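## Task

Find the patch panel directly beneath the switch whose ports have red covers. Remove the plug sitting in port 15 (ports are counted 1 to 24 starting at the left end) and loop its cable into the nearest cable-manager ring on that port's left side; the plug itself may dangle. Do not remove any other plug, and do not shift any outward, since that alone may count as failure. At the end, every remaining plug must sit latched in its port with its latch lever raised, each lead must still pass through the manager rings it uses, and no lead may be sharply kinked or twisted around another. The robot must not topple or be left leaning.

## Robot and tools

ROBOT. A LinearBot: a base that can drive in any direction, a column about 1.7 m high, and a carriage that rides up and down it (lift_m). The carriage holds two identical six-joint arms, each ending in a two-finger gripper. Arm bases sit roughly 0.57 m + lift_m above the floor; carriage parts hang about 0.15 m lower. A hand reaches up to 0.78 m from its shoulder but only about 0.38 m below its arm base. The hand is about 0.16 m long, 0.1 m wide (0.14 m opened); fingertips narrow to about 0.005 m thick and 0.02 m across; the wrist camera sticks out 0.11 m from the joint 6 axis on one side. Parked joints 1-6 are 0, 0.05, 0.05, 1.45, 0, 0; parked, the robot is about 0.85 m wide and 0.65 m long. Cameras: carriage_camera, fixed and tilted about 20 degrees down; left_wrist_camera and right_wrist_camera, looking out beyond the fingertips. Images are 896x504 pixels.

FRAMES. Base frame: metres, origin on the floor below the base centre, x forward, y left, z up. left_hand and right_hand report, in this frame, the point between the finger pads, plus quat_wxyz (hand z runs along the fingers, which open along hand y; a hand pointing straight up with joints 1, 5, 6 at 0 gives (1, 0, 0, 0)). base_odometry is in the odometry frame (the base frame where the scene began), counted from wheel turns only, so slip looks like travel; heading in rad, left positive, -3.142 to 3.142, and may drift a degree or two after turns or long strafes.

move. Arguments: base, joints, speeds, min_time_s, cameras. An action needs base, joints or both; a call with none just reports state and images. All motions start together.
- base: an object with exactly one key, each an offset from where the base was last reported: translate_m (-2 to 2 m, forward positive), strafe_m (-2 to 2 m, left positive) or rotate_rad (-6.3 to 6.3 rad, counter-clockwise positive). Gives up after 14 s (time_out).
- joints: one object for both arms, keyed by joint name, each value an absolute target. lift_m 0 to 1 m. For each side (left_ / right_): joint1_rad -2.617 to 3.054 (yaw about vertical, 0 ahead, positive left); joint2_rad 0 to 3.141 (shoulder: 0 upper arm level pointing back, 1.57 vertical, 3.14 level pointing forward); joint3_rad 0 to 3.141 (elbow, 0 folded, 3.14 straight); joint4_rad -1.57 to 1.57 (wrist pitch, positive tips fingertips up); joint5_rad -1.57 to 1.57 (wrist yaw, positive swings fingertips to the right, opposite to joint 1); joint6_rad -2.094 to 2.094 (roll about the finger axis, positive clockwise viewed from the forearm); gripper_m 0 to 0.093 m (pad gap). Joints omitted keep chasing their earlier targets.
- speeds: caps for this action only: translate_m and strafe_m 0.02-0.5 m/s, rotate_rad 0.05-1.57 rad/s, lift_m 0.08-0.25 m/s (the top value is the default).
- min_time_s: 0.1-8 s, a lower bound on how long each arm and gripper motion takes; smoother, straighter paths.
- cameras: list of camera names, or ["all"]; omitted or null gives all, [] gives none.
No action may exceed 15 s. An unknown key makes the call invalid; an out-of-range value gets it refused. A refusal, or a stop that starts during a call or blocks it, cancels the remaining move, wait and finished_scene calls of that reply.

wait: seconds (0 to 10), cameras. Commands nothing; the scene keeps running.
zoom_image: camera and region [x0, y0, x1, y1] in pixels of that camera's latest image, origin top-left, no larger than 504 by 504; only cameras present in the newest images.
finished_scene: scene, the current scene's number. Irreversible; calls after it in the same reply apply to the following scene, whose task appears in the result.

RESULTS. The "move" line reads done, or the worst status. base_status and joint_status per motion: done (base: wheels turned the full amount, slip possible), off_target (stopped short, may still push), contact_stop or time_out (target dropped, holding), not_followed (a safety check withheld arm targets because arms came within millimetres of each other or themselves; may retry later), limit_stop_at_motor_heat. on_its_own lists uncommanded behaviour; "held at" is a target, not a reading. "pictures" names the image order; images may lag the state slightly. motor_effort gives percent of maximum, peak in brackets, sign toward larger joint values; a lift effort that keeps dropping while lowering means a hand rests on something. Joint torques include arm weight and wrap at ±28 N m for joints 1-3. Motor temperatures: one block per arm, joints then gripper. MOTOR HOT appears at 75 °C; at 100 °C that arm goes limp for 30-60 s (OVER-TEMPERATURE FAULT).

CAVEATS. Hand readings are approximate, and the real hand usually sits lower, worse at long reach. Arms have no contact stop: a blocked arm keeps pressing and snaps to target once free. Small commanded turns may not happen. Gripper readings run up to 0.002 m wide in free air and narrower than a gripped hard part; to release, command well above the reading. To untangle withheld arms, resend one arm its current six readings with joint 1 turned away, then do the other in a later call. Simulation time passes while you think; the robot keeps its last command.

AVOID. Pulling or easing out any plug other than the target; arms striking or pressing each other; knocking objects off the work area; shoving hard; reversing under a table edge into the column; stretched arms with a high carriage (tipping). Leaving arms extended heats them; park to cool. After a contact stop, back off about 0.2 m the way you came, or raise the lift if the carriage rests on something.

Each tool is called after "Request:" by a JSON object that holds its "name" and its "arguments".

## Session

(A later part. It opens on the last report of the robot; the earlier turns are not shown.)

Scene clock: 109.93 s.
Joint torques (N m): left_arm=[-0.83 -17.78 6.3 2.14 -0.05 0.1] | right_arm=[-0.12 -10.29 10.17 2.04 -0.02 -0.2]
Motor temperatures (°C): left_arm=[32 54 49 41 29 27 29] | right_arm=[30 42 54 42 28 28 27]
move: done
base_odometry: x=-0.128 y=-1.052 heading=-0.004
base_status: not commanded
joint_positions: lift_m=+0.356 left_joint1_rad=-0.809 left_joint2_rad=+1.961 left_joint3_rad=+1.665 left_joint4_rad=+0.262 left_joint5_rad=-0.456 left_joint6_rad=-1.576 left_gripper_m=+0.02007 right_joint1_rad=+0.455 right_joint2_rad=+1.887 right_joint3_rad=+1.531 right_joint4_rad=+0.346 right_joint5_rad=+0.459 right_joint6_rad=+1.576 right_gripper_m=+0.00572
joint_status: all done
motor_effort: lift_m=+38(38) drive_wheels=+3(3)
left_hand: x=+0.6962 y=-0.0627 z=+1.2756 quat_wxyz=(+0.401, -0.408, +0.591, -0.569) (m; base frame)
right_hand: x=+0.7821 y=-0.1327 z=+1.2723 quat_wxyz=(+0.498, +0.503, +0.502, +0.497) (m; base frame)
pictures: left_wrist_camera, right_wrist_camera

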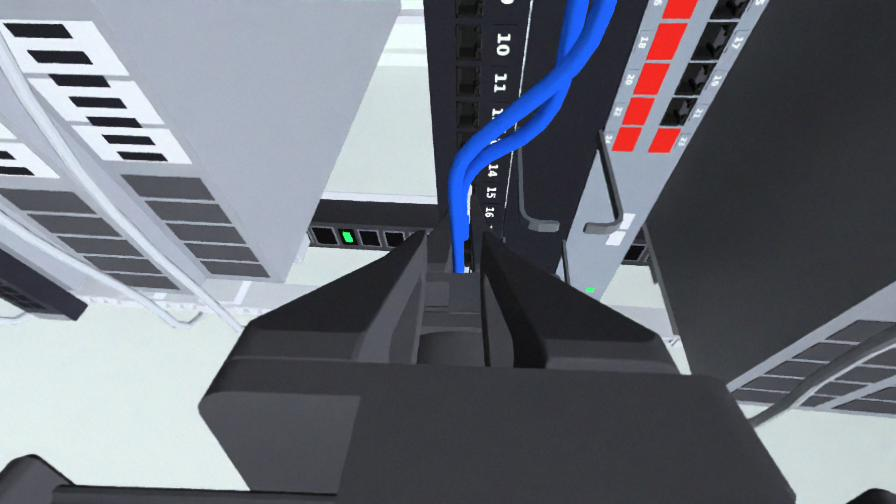

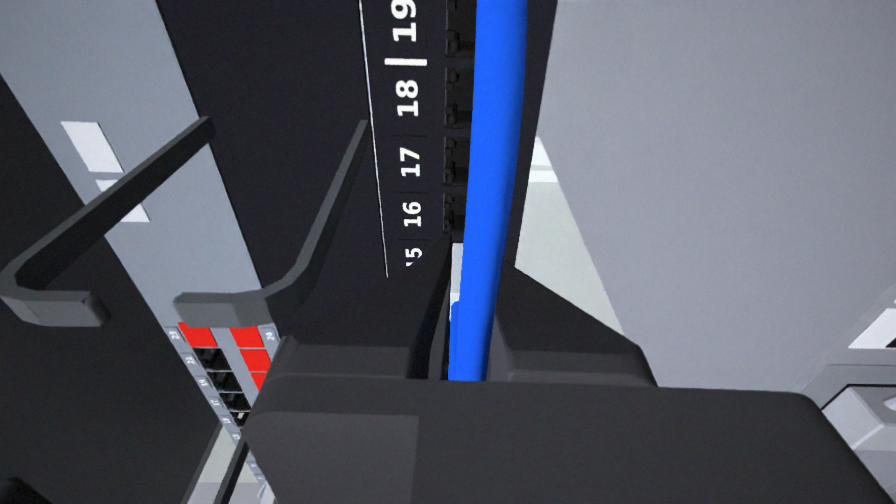

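Request:
{"name": "move", "arguments": {"base": {"translate_m": -0.028}, "speeds": {"translate_m": 0.02}, "cameras": ["left_wrist_camera", "right_wrist_camera"]}}

Request:
{"name": "zoom_image", "arguments": {"camera": "right_wrist_camera", "region": [385, 160, 545, 380]}}

Request:
{"name": "zoom_image", "arguments": {"camera": "left_wrist_camera", "region": [400, 0, 620, 280]}}

Scene clock: 112.13 s.
Joint torques (N m): left_arm=[-0.96 -17.68 6.19 2.15 -0.08 0.06] | right_arm=[0.53 -11.12 9.59 2.04 0.09 -0.2]
Motor temperatures (°C): left_arm=[32 55 49 41 29 27 29] | right_arm=[30 42 53 43 28 28 27]
move: done
base_odometry: x=-0.156 y=-1.051 heading=-0.004
base_status: done
joint_positions: lift_m=+0.356 left_joint1_rad=-0.809 left_joint2_rad=+1.961 left_joint3_rad=+1.665 left_joint4_rad=+0.263 left_joint5_rad=-0.456 left_joint6_rad=-1.576 left_gripper_m=+0.02007 right_joint1_rad=+0.448 right_joint2_rad=+1.896 right_joint3_rad=+1.537 right_joint4_rad=+0.349 right_joint5_rad=+0.446 right_joint6_rad=+1.577 right_gripper_m=+0.00568
joint_status: not commanded
motor_effort: lift_m=+38(38) drive_wheels=+1(10)
left_hand: x=+0.6961 y=-0.0625 z=+1.2761 quat_wxyz=(+0.401, -0.407, +0.590, -0.570) (m; base frame)
right_hand: x=+0.7853 y=-0.1334 z=+1.2711 quat_wxyz=(+0.497, +0.502, +0.503, +0.499) (m; base frame)
pictures: left_wrist_camera, right_wrist_camera

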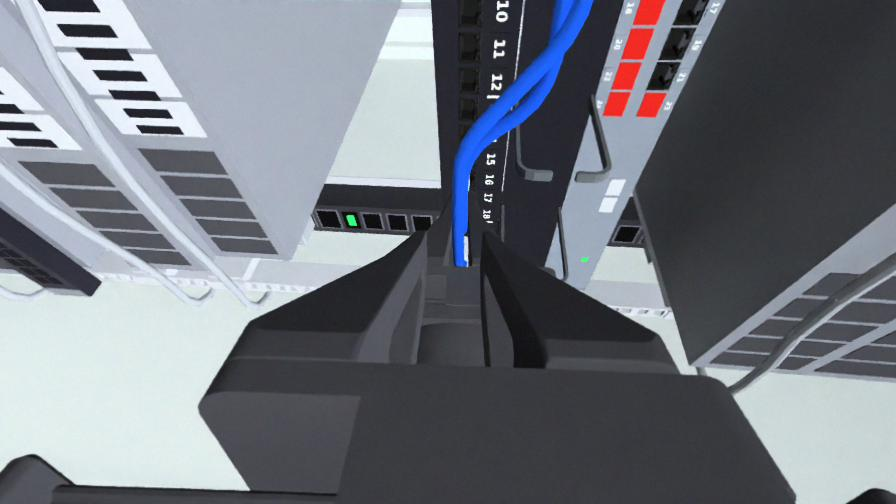

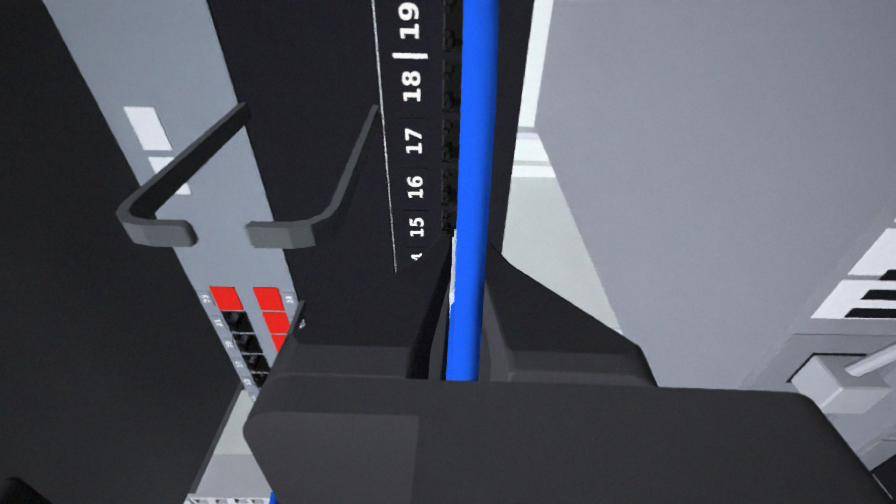

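Scaled by 2.291 from the camera's 896x504 image, which has a finer 1280x720 frame.

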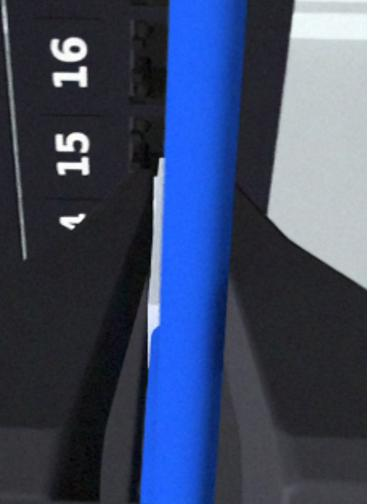

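Scaled by 1.800 from the camera's 896x504 image, which has a finer 1280x720 frame.

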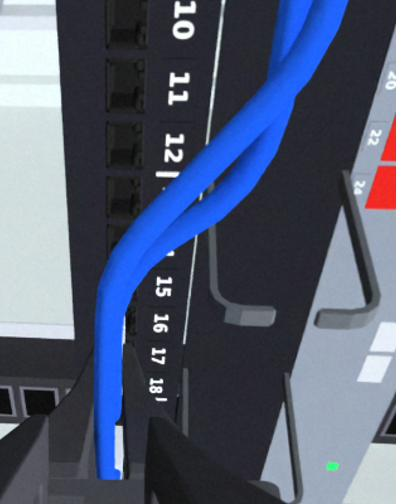

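Request:
{"name": "zoom_image", "arguments": {"camera": "left_wrist_camera", "region": [430, 120, 530, 280]}}

Request:
{"name": "zoom_image", "arguments": {"camera": "right_wrist_camera", "region": [395, 190, 515, 310]}}

Scaled by 3.150 from the camera's 896x504 image, which has a finer 1280x720 frame.

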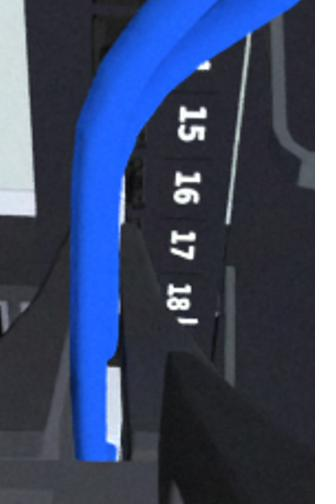

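Scaled by 4.200 from the camera's 896x504 image, which has a finer 1280x720 frame.

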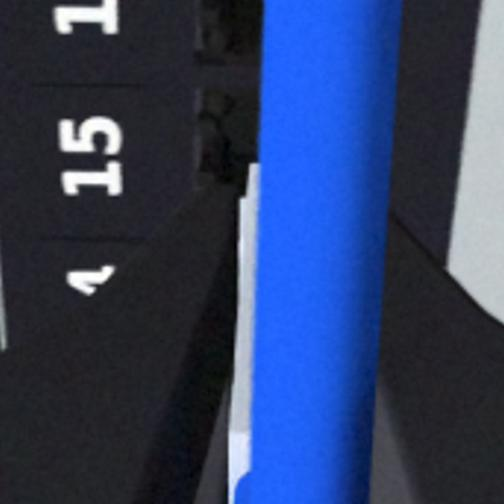

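Request:
{"name": "move", "arguments": {"base": {"strafe_m": -0.007}, "speeds": {"strafe_m": 0.02}, "cameras": ["left_wrist_camera", "right_wrist_camera"]}}

Request:
{"name": "zoom_image", "arguments": {"camera": "left_wrist_camera", "region": [400, 0, 620, 280]}}

Scene clock: 114.13 s.
Joint torques (N m): left_arm=[-0.83 -17.63 6.26 2.17 -0.1 0.07] | right_arm=[0.44 -11.19 9.62 2 0.1 -0.2]
Motor temperatures (°C): left_arm=[32 56 49 41 29 27 29] | right_arm=[30 42 53 43 28 28 27]
move: done
base_odometry: x=-0.156 y=-1.058 heading=-0.003
base_status: done
joint_positions: lift_m=+0.356 left_joint1_rad=-0.810 left_joint2_rad=+1.961 left_joint3_rad=+1.665 left_joint4_rad=+0.263 left_joint5_rad=-0.456 left_joint6_rad=-1.576 left_gripper_m=+0.02007 right_joint1_rad=+0.450 right_joint2_rad=+1.896 right_joint3_rad=+1.537 right_joint4_rad=+0.348 right_joint5_rad=+0.446 right_joint6_rad=+1.577 right_gripper_m=+0.00568
joint_status: not commanded
motor_effort: lift_m=+37(38) drive_wheels=+5(9)
left_hand: x=+0.6958 y=-0.0629 z=+1.2761 quat_wxyz=(+0.401, -0.407, +0.590, -0.570) (m; base frame)
right_hand: x=+0.7850 y=-0.1324 z=+1.2710 quat_wxyz=(+0.496, +0.502, +0.503, +0.499) (m; base frame)
pictures: left_wrist_camera, right_wrist_camera

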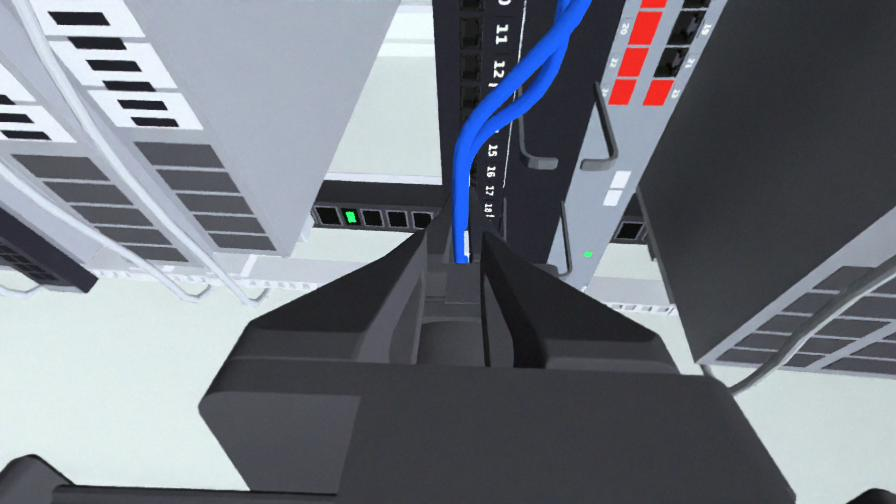

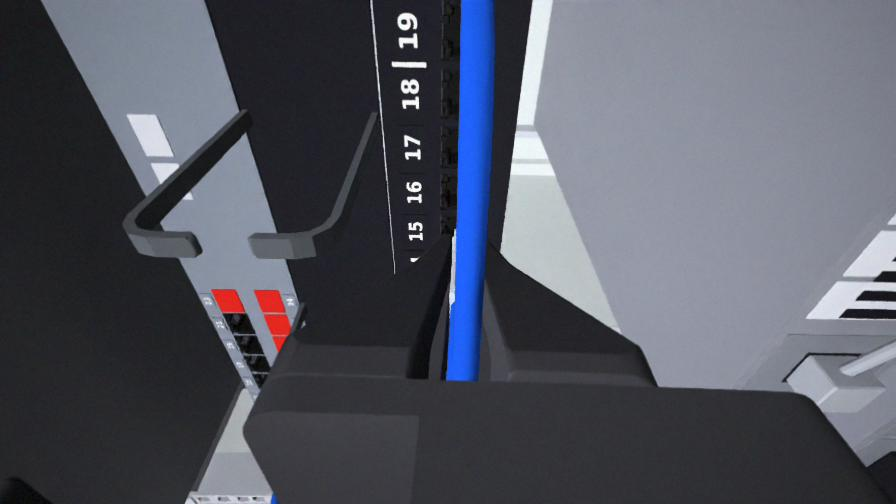

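Scaled by 1.800 from the camera's 896x504 image, which has a finer 1280x720 frame.

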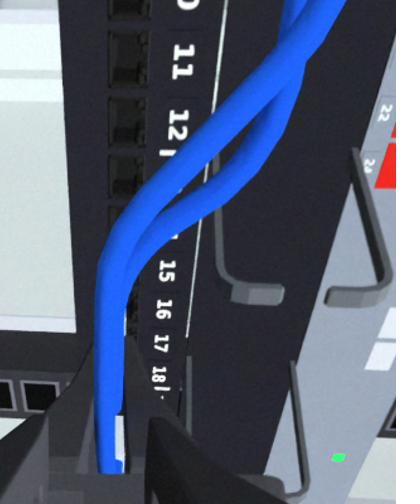

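Request:
{"name": "move", "arguments": {"base": {"strafe_m": -0.006}, "speeds": {"strafe_m": 0.02}, "cameras": ["left_wrist_camera", "right_wrist_camera"]}}

Request:
{"name": "zoom_image", "arguments": {"camera": "left_wrist_camera", "region": [400, 0, 620, 280]}}

Scene clock: 115.23 s.
Joint torques (N m): left_arm=[-0.59 -17.73 6.26 2.14 -0.05 0.06] | right_arm=[-0.05 -11.25 9.62 2.01 0.09 -0.21]
Motor temperatures (°C): left_arm=[32 56 49 41 29 27 29] | right_arm=[30 42 53 43 28 28 28]
move: done
base_odometry: x=-0.156 y=-1.064 heading=-0.003
base_status: done
joint_positions: lift_m=+0.356 left_joint1_rad=-0.812 left_joint2_rad=+1.961 left_joint3_rad=+1.665 left_joint4_rad=+0.263 left_joint5_rad=-0.457 left_joint6_rad=-1.576 left_gripper_m=+0.02007 right_joint1_rad=+0.453 right_joint2_rad=+1.896 right_joint3_rad=+1.537 right_joint4_rad=+0.348 right_joint5_rad=+0.446 right_joint6_rad=+1.577 right_gripper_m=+0.00568
joint_status: not commanded
motor_effort: lift_m=+38(38) drive_wheels=+5(11)
left_hand: x=+0.6951 y=-0.0637 z=+1.2761 quat_wxyz=(+0.401, -0.407, +0.591, -0.570) (m; base frame)
right_hand: x=+0.7844 y=-0.1307 z=+1.2710 quat_wxyz=(+0.495, +0.501, +0.504, +0.500) (m; base frame)
pictures: left_wrist_camera, right_wrist_camera

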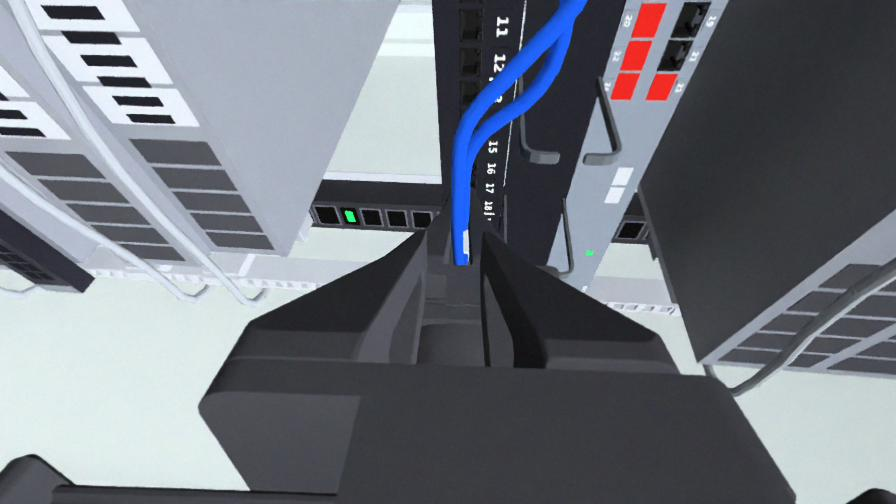

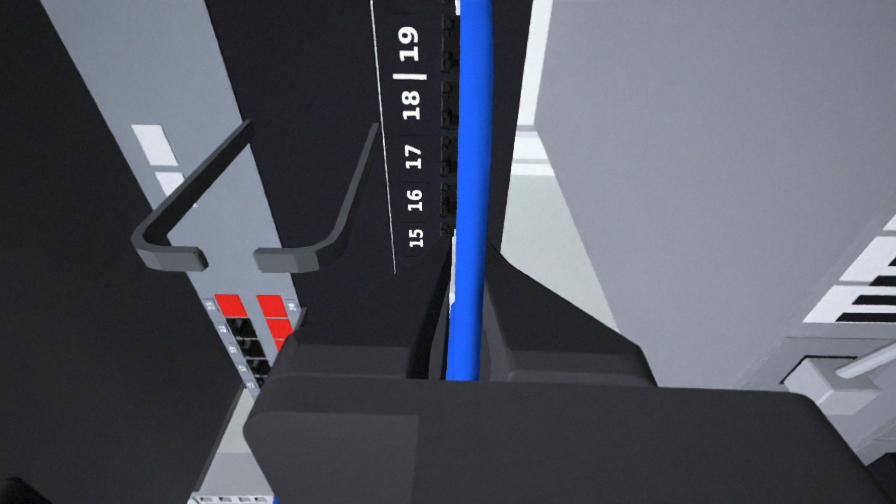

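Scaled by 1.800 from the camera's 896x504 image, which has a finer 1280x720 frame.

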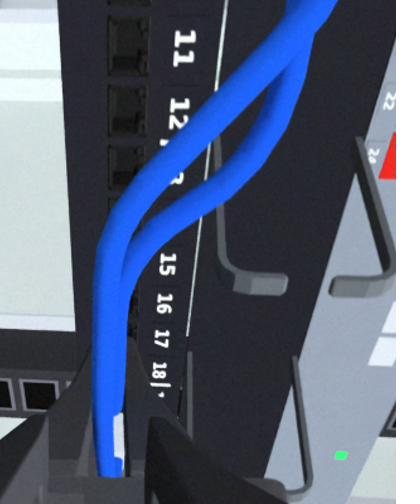

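Request:
{"name": "zoom_image", "arguments": {"camera": "left_wrist_camera", "region": [440, 0, 600, 150]}}

Scaled by 3.150 from the camera's 896x504 image, which has a finer 1280x720 frame.

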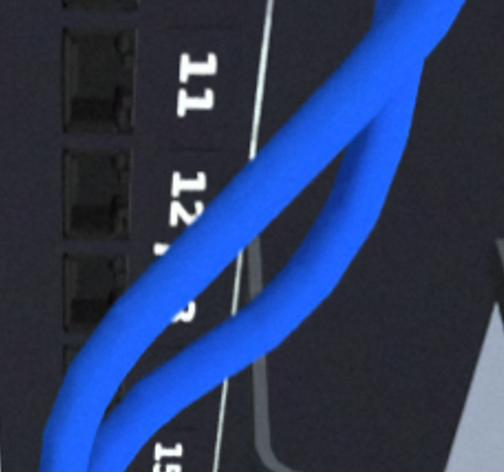

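Request:
{"name": "move", "arguments": {"joints": {"left_joint1_rad": -0.706, "left_joint2_rad": 2.014, "left_joint3_rad": 1.859, "left_joint4_rad": 0.149, "left_joint5_rad": -0.356, "left_joint6_rad": -1.119, "left_gripper_m": 0.016}, "min_time_s": 3, "cameras": ["left_wrist_camera", "right_wrist_camera"]}}

Request:
{"name": "zoom_image", "arguments": {"camera": "left_wrist_camera", "region": [340, 30, 640, 280]}}

Scene clock: 122.80 s.
Joint torques (N m): left_arm=[0.06 -12.85 11.32 2.06 0.18 0.25] | right_arm=[0.08 -11.23 9.61 2.01 0.1 -0.2]
Motor temperatures (°C): left_arm=[32 58 48 41 29 27 29] | right_arm=[30 42 52 43 28 28 28]
move: done
base_odometry: x=-0.156 y=-1.064 heading=-0.003
base_status: not commanded
joint_positions: lift_m=+0.356 left_joint1_rad=-0.712 left_joint2_rad=+1.991 left_joint3_rad=+1.825 left_joint4_rad=+0.162 left_joint5_rad=-0.366 left_joint6_rad=-1.127 left_gripper_m=+0.01607 right_joint1_rad=+0.453 right_joint2_rad=+1.896 right_joint3_rad=+1.537 right_joint4_rad=+0.348 right_joint5_rad=+0.446 right_joint6_rad=+1.577 right_gripper_m=+0.00567
joint_status: all done
motor_effort: lift_m=+37(38) drive_wheels=+4(6)
left_hand: x=+0.7320 y=-0.0347 z=+1.3118 quat_wxyz=(+0.523, -0.269, +0.655, -0.474) (m; base frame)
right_hand: x=+0.7844 y=-0.1307 z=+1.2710 quat_wxyz=(+0.495, +0.501, +0.504, +0.500) (m; base frame)
pictures: left_wrist_camera, right_wrist_camera

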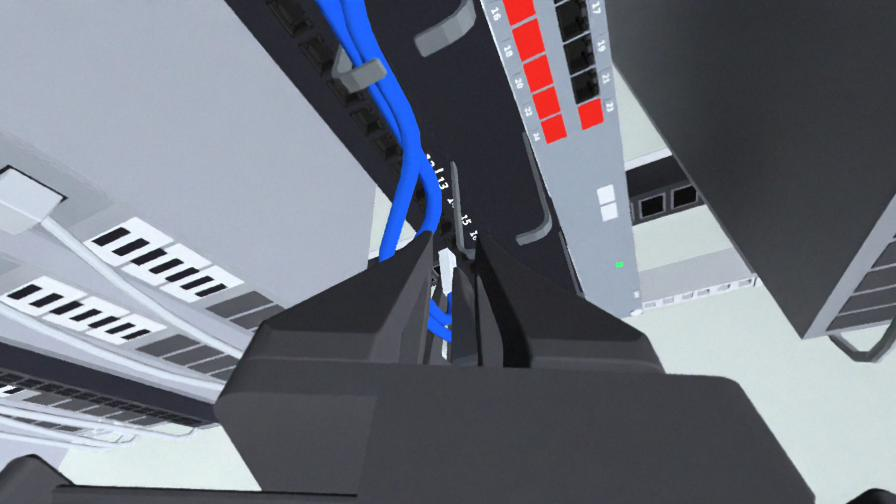

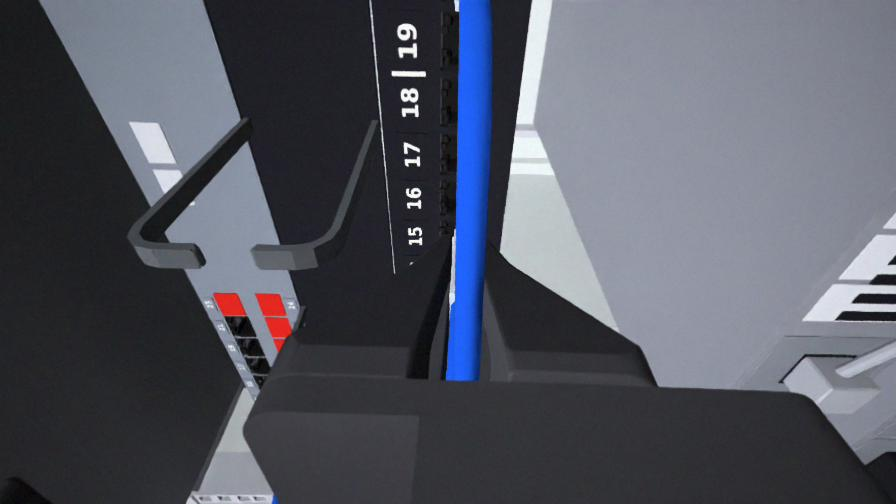

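Scaled by 1.680 from the camera's 896x504 image, which has a finer 1280x720 frame.

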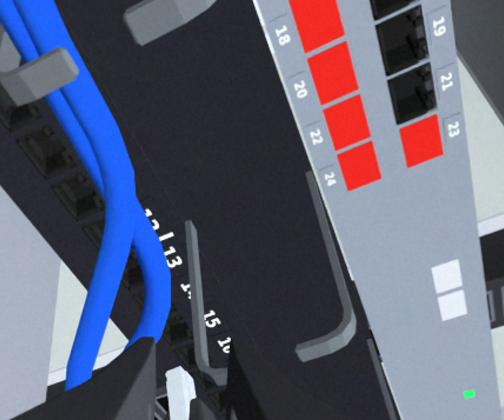

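Request:
{"name": "move", "arguments": {"joints": {"left_joint1_rad": -0.680, "left_joint2_rad": 2.083, "left_joint3_rad": 1.961, "left_joint4_rad": 0.119, "left_joint5_rad": -0.3276, "left_joint6_rad": -1.119}, "min_time_s": 2, "cameras": ["left_wrist_camera", "right_wrist_camera"]}}

Request:
{"name": "zoom_image", "arguments": {"camera": "left_wrist_camera", "region": [360, 80, 560, 280]}}

Scene clock: 127.87 s.
Joint torques (N m): left_arm=[0.1 -13.24 11.36 2.07 0.12 0.21] | right_arm=[0.09 -11.22 9.62 2.01 0.1 -0.2]
Motor temperatures (°C): left_arm=[32 56 49 41 29 27 29] | right_arm=[30 42 52 43 28 28 28]
move: done
base_odometry: x=-0.156 y=-1.064 heading=-0.003
base_status: not commanded
joint_positions: lift_m=+0.356 left_joint1_rad=-0.686 left_joint2_rad=+2.059 left_joint3_rad=+1.927 left_joint4_rad=+0.133 left_joint5_rad=-0.338 left_joint6_rad=-1.126 left_gripper_m=+0.01607 right_joint1_rad=+0.453 right_joint2_rad=+1.896 right_joint3_rad=+1.537 right_joint4_rad=+0.348 right_joint5_rad=+0.446 right_joint6_rad=+1.577 right_gripper_m=+0.00567
joint_status: all done
motor_effort: lift_m=+38(38) drive_wheels=+3(6)
left_hand: x=+0.7512 y=-0.0358 z=+1.3137 quat_wxyz=(+0.524, -0.268, +0.654, -0.476) (m; base frame)
right_hand: x=+0.7844 y=-0.1307 z=+1.2710 quat_wxyz=(+0.495, +0.501, +0.504, +0.500) (m; base frame)
pictures: left_wrist_camera, right_wrist_camera

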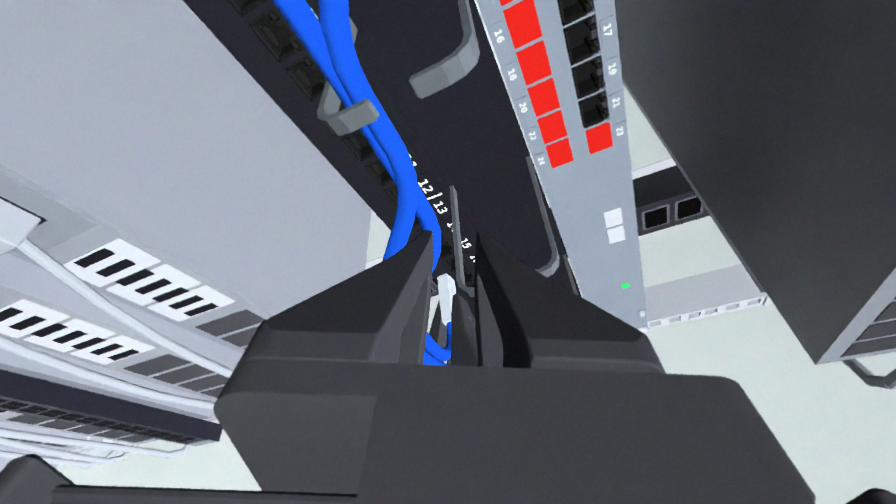

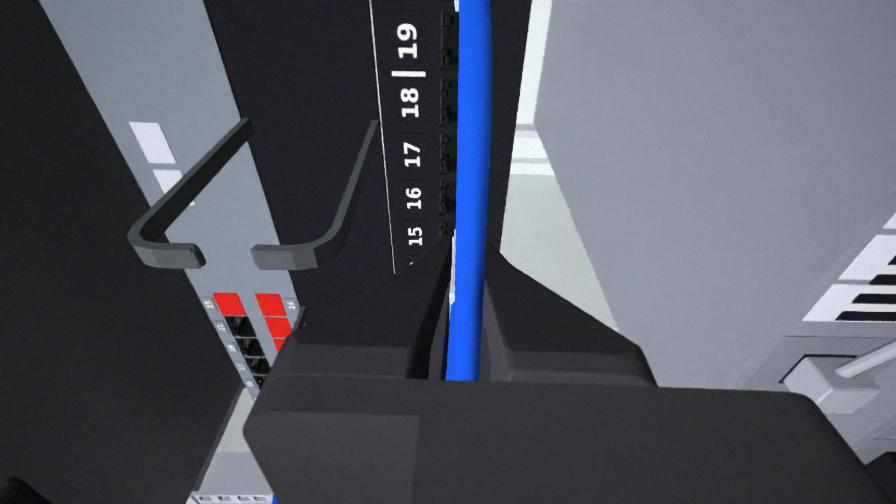

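Scaled by 2.520 from the camera's 896x504 image, which has a finer 1280x720 frame.

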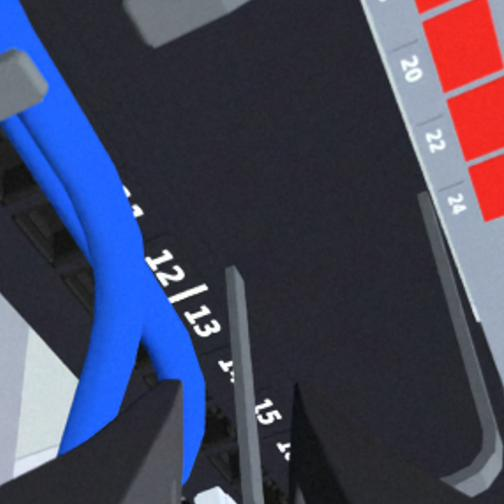

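Request:
{"name": "move", "arguments": {"joints": {"left_joint1_rad": -0.7195, "left_joint2_rad": 1.955, "left_joint3_rad": 1.779, "left_joint4_rad": 0.199, "left_joint5_rad": -0.374, "left_joint6_rad": -1.039, "left_gripper_m": 0.016}, "min_time_s": 2, "cameras": []}}

Request:
{"name": "move", "arguments": {"base": {"strafe_m": -0.006}, "speeds": {"strafe_m": 0.02}, "cameras": ["left_wrist_camera", "right_wrist_camera"]}}

Request:
{"name": "zoom_image", "arguments": {"camera": "left_wrist_camera", "region": [340, 60, 560, 300]}}

Scene clock: 134.13 s.
Joint torques (N m): left_arm=[-1.11 -19.18 6.41 2.27 -0.11 0.16] | right_arm=[0.08 -11.21 9.59 2.01 0.1 -0.2]
Motor temperatures (°C): left_arm=[32 56 49 41 29 27 29] | right_arm=[30 42 52 43 28 28 28]
move: done
base_odometry: x=-0.156 y=-1.064 heading=-0.003
base_status: not commanded
joint_positions: lift_m=+0.356 left_joint1_rad=-0.714 left_joint2_rad=+1.996 left_joint3_rad=+1.799 left_joint4_rad=+0.194 left_joint5_rad=-0.364 left_joint6_rad=-1.047 left_gripper_m=+0.01607 right_joint1_rad=+0.453 right_joint2_rad=+1.896 right_joint3_rad=+1.537 right_joint4_rad=+0.348 right_joint5_rad=+0.446 right_joint6_rad=+1.577 right_gripper_m=+0.00567
joint_status: all done
motor_effort: lift_m=+38(38) drive_wheels=+5(5)
left_hand: x=+0.7321 y=-0.0371 z=+1.3041 quat_wxyz=(+0.541, -0.241, +0.666, -0.454) (m; base frame)
right_hand: x=+0.7844 y=-0.1307 z=+1.2710 quat_wxyz=(+0.495, +0.501, +0.504, +0.500) (m; base frame)
pictures: none
No camera images: "cameras" was empty.

Scene clock: 134.90 s.
Joint torques (N m): left_arm=[-0.91 -18.92 6.26 2.2 -0.07 0.25] | right_arm=[-0.17 -11.21 9.55 2 0.11 -0.2]
Motor temperatures (°C): left_arm=[32 56 49 41 29 27 29] | right_arm=[30 42 52 43 28 28 28]
move: done
base_odometry: x=-0.155 y=-1.070 heading=-0.002
base_status: done
joint_positions: lift_m=+0.356 left_joint1_rad=-0.717 left_joint2_rad=+1.994 left_joint3_rad=+1.799 left_joint4_rad=+0.195 left_joint5_rad=-0.366 left_joint6_rad=-1.046 left_gripper_m=+0.01607 right_joint1_rad=+0.456 right_joint2_rad=+1.896 right_joint3_rad=+1.537 right_joint4_rad=+0.348 right_joint5_rad=+0.444 right_joint6_rad=+1.577 right_gripper_m=+0.00567
joint_status: not commanded
motor_effort: lift_m=+38(38) drive_wheels=+4(9)
left_hand: x=+0.7309 y=-0.0381 z=+1.3054 quat_wxyz=(+0.541, -0.241, +0.665, -0.455) (m; base frame)
right_hand: x=+0.7838 y=-0.1287 z=+1.2710 quat_wxyz=(+0.494, +0.500, +0.505, +0.501) (m; base frame)
pictures: left_wrist_camera, right_wrist_camera

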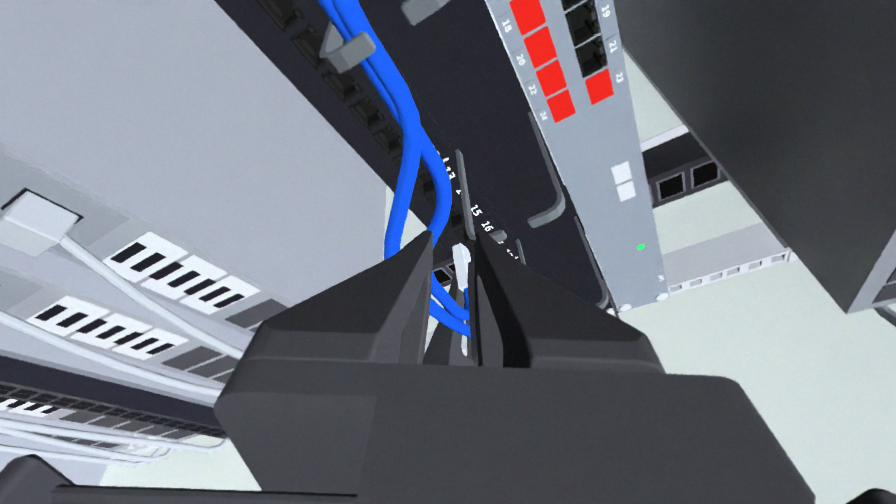

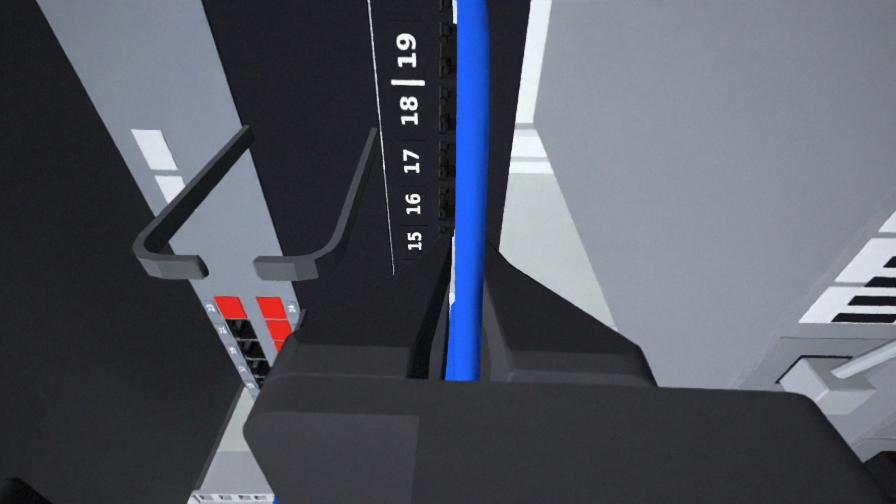

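Scaled by 2.100 from the camera's 896x504 image, which has a finer 1280x720 frame.

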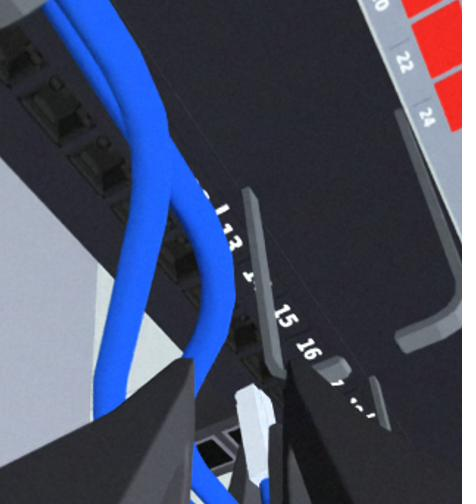

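Request:
{"name": "move", "arguments": {"joints": {"left_joint1_rad": -0.683, "left_joint2_rad": 2.083, "left_joint3_rad": 1.932, "left_joint4_rad": 0.1495, "left_joint5_rad": -0.33, "left_joint6_rad": -1.039}, "min_time_s": 2, "cameras": ["left_wrist_camera", "right_wrist_camera"]}}

Request:
{"name": "zoom_image", "arguments": {"camera": "left_wrist_camera", "region": [360, 140, 560, 360]}}

Scene clock: 138.90 s.
Joint torques (N m): left_arm=[0.08 -13.38 11.33 2.1 0.14 0.16] | right_arm=[-0.21 -11.23 9.59 2.01 0.11 -0.2]
Motor temperatures (°C): left_arm=[32 57 49 41 29 27 29] | right_arm=[30 42 52 43 28 28 28]
move: done
base_odometry: x=-0.155 y=-1.070 heading=-0.002
base_status: not commanded
joint_positions: lift_m=+0.356 left_joint1_rad=-0.689 left_joint2_rad=+2.060 left_joint3_rad=+1.898 left_joint4_rad=+0.163 left_joint5_rad=-0.340 left_joint6_rad=-1.046 left_gripper_m=+0.01607 right_joint1_rad=+0.456 right_joint2_rad=+1.896 right_joint3_rad=+1.537 right_joint4_rad=+0.348 right_joint5_rad=+0.444 right_joint6_rad=+1.577 right_gripper_m=+0.00567
joint_status: all done
motor_effort: lift_m=+37(38) drive_wheels=+3(4)
left_hand: x=+0.7509 y=-0.0375 z=+1.3065 quat_wxyz=(+0.542, -0.241, +0.664, -0.455) (m; base frame)
right_hand: x=+0.7838 y=-0.1287 z=+1.2710 quat_wxyz=(+0.494, +0.500, +0.505, +0.501) (m; base frame)
pictures: left_wrist_camera, right_wrist_camera

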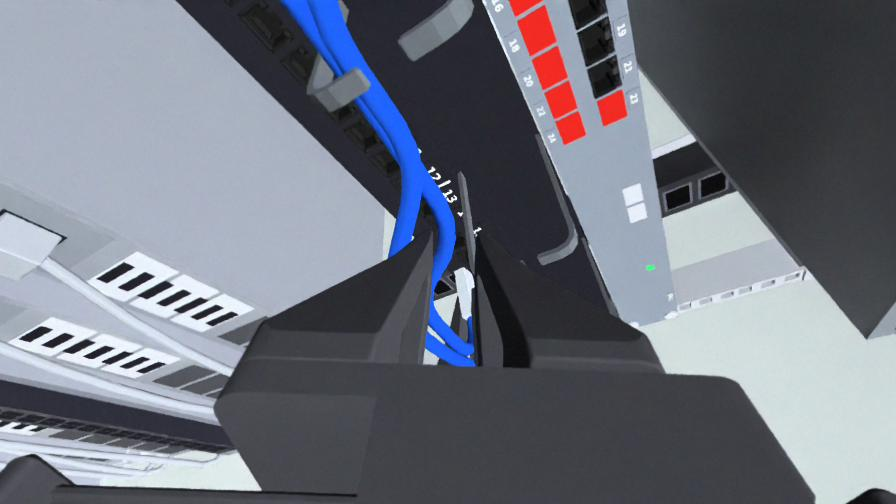

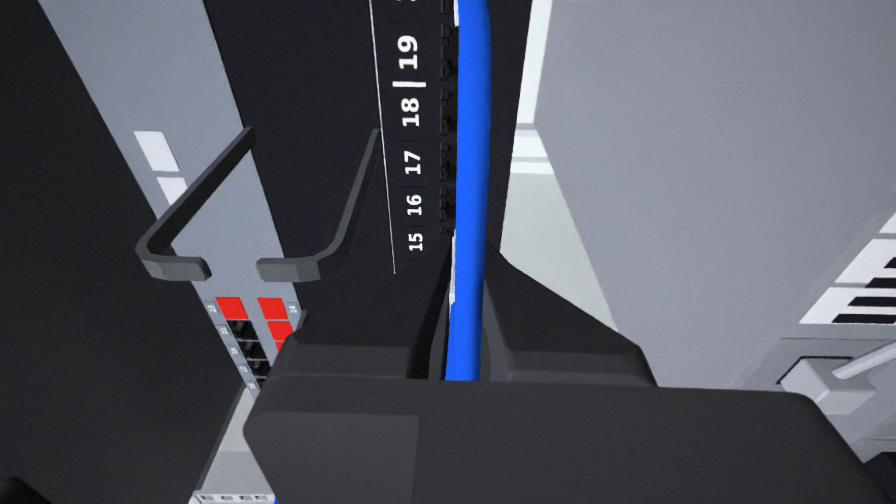

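Scaled by 2.291 from the camera's 896x504 image, which has a finer 1280x720 frame.

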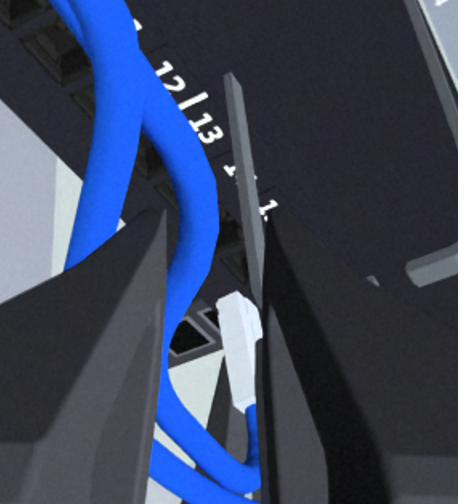

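Request:
{"name": "move", "arguments": {"joints": {"left_joint1_rad": -0.6707, "left_joint2_rad": 2.1165, "left_joint3_rad": 1.982, "left_joint4_rad": 0.1324, "left_joint5_rad": -0.3177, "left_joint6_rad": -1.039}, "min_time_s": 1.5, "cameras": ["left_wrist_camera"]}}

Request:
{"name": "zoom_image", "arguments": {"camera": "left_wrist_camera", "region": [360, 140, 560, 360]}}

Scene clock: 141.40 s.
Joint torques (N m): left_arm=[0.09 -13.56 11.36 2.03 0.12 0.17] | right_arm=[-0.2 -11.22 9.59 2.01 0.11 -0.2]
Motor temperatures (°C): left_arm=[32 57 49 41 29 27 29] | right_arm=[30 42 51 44 28 28 28]
move: done
base_odometry: x=-0.155 y=-1.070 heading=-0.002
base_status: not commanded
joint_positions: lift_m=+0.356 left_joint1_rad=-0.678 left_joint2_rad=+2.092 left_joint3_rad=+1.949 left_joint4_rad=+0.148 left_joint5_rad=-0.326 left_joint6_rad=-1.046 left_gripper_m=+0.01607 right_joint1_rad=+0.456 right_joint2_rad=+1.896 right_joint3_rad=+1.537 right_joint4_rad=+0.348 right_joint5_rad=+0.444 right_joint6_rad=+1.577 right_gripper_m=+0.00567
joint_status: all done
motor_effort: lift_m=+37(38) drive_wheels=+4(5)
left_hand: x=+0.7595 y=-0.0383 z=+1.3078 quat_wxyz=(+0.542, -0.240, +0.663, -0.456) (m; base frame)
right_hand: x=+0.7838 y=-0.1287 z=+1.2710 quat_wxyz=(+0.494, +0.500, +0.505, +0.501) (m; base frame)
pictures: left_wrist_camera

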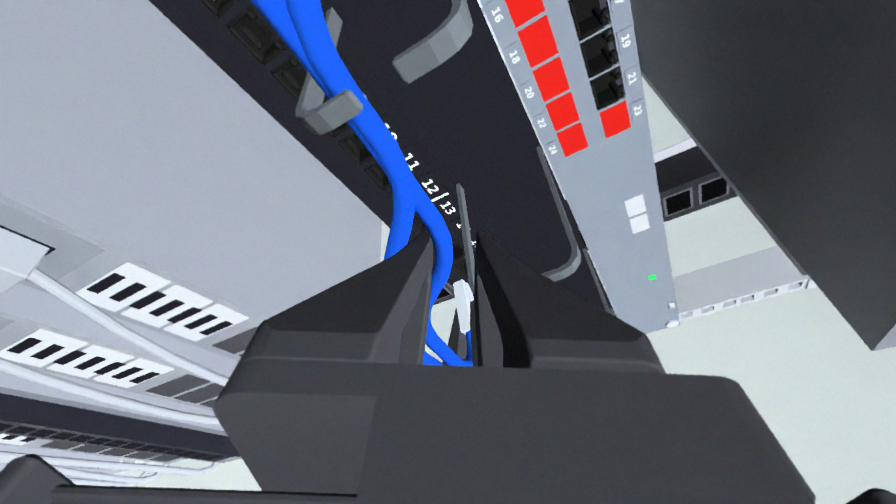

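Scaled by 2.291 from the camera's 896x504 image, which has a finer 1280x720 frame.

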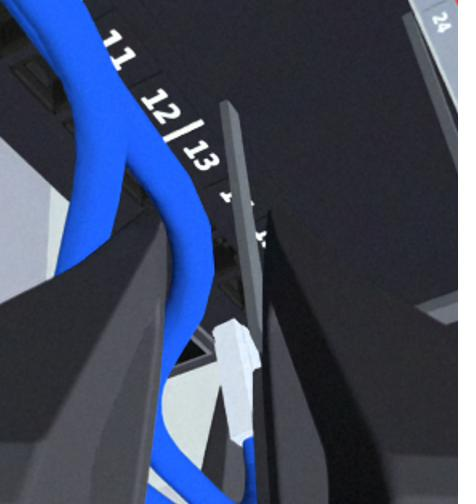

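Request:
{"name": "move", "arguments": {"joints": {"left_joint1_rad": -0.656, "left_joint2_rad": 2.1545, "left_joint3_rad": 2.038, "left_joint4_rad": 0.11, "left_joint5_rad": -0.306, "left_joint6_rad": -1.039}, "min_time_s": 1.5, "cameras": ["left_wrist_camera"]}}

Request:
{"name": "zoom_image", "arguments": {"camera": "left_wrist_camera", "region": [360, 140, 560, 380]}}

Scene clock: 143.70 s.
Joint torques (N m): left_arm=[0.5 -13.74 11.23 2.05 0.09 0.21] | right_arm=[-0.18 -11.22 9.58 2.01 0.11 -0.2]
Motor temperatures (°C): left_arm=[32 57 49 42 29 27 29] | right_arm=[30 42 51 44 28 28 28]
move: done
base_odometry: x=-0.155 y=-1.070 heading=-0.002
base_status: not commanded
joint_positions: lift_m=+0.356 left_joint1_rad=-0.665 left_joint2_rad=+2.128 left_joint3_rad=+2.006 left_joint4_rad=+0.127 left_joint5_rad=-0.312 left_joint6_rad=-1.046 left_gripper_m=+0.01607 right_joint1_rad=+0.456 right_joint2_rad=+1.896 right_joint3_rad=+1.537 right_joint4_rad=+0.348 right_joint5_rad=+0.444 right_joint6_rad=+1.577 right_gripper_m=+0.00567
joint_status: all done
motor_effort: lift_m=+38(38) drive_wheels=+3(4)
left_hand: x=+0.7691 y=-0.0386 z=+1.3082 quat_wxyz=(+0.542, -0.240, +0.663, -0.457) (m; base frame)
right_hand: x=+0.7838 y=-0.1287 z=+1.2710 quat_wxyz=(+0.494, +0.500, +0.505, +0.501) (m; base frame)
pictures: left_wrist_camera

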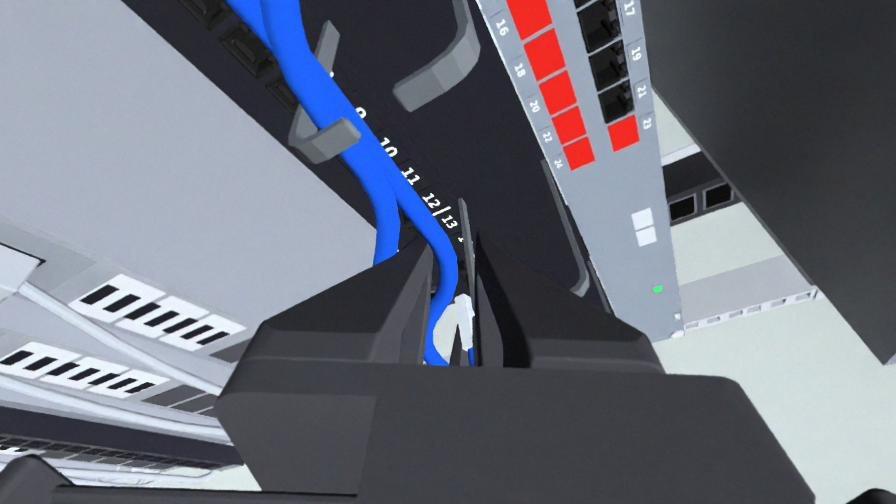

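Scaled by 2.100 from the camera's 896x504 image, which has a finer 1280x720 frame.

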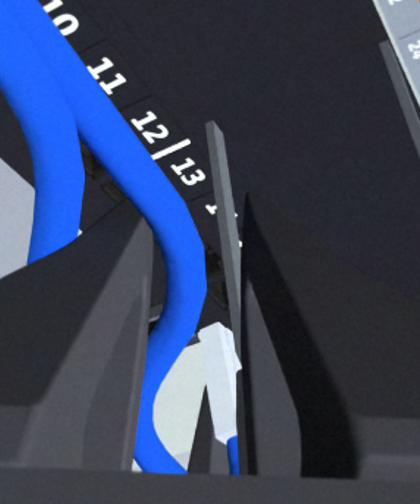

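Request:
{"name": "move", "arguments": {"joints": {"left_gripper_m": 0.003}, "min_time_s": 2, "cameras": ["left_wrist_camera", "right_wrist_camera"]}}

Request:
{"name": "zoom_image", "arguments": {"camera": "left_wrist_camera", "region": [360, 140, 560, 380]}}

Scene clock: 147.13 s.
Joint torques (N m): left_arm=[0.31 -13.79 11.3 2.12 0.1 0.2] | right_arm=[-0.2 -11.21 9.61 2.01 0.11 -0.2]
Motor temperatures (°C): left_arm=[32 56 49 42 29 27 29] | right_arm=[30 42 51 44 28 28 29]
move: done
base_odometry: x=-0.155 y=-1.070 heading=-0.002
base_status: not commanded
joint_positions: lift_m=+0.356 left_joint1_rad=-0.664 left_joint2_rad=+2.128 left_joint3_rad=+2.006 left_joint4_rad=+0.121 left_joint5_rad=-0.311 left_joint6_rad=-1.046 left_gripper_m=+0.00537 right_joint1_rad=+0.456 right_joint2_rad=+1.896 right_joint3_rad=+1.537 right_joint4_rad=+0.348 right_joint5_rad=+0.444 right_joint6_rad=+1.577 right_gripper_m=+0.00567
joint_status: all done
motor_effort: lift_m=+37(38) drive_wheels=+4(5)
left_hand: x=+0.7697 y=-0.0377 z=+1.3067 quat_wxyz=(+0.541, -0.240, +0.665, -0.455) (m; base frame)
right_hand: x=+0.7838 y=-0.1287 z=+1.2710 quat_wxyz=(+0.494, +0.500, +0.505, +0.501) (m; base frame)
pictures: left_wrist_camera, right_wrist_camera

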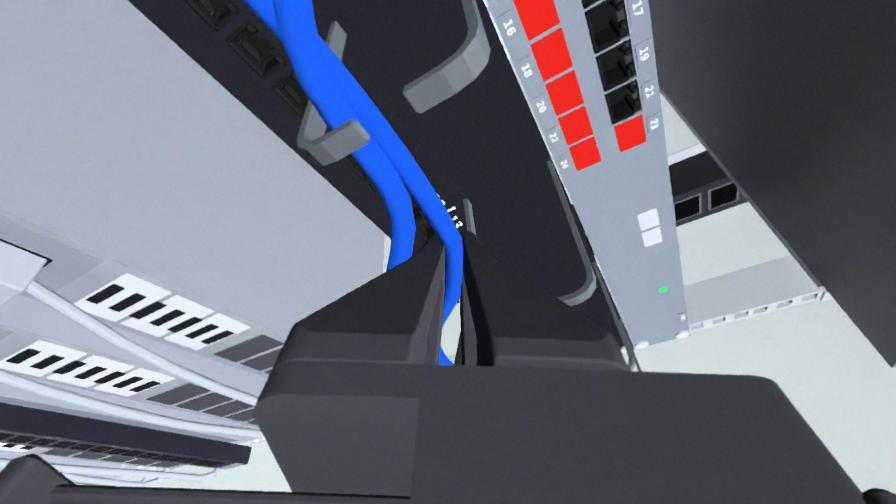

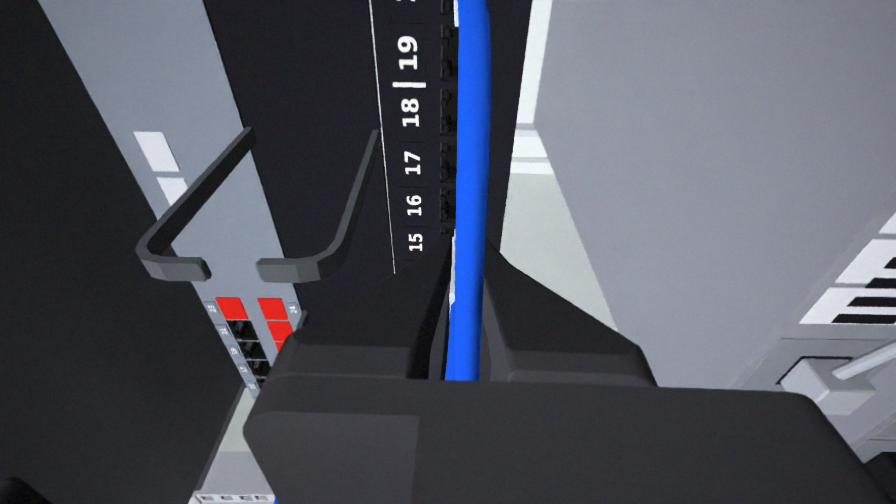

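Scaled by 2.100 from the camera's 896x504 image, which has a finer 1280x720 frame.

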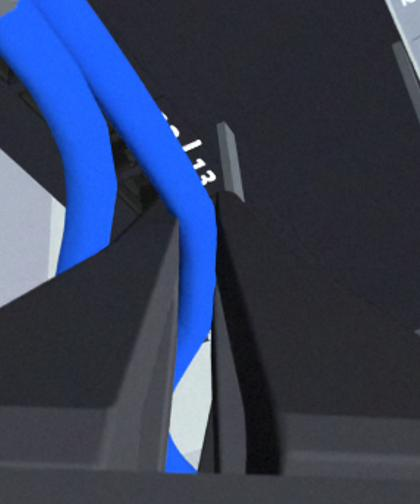

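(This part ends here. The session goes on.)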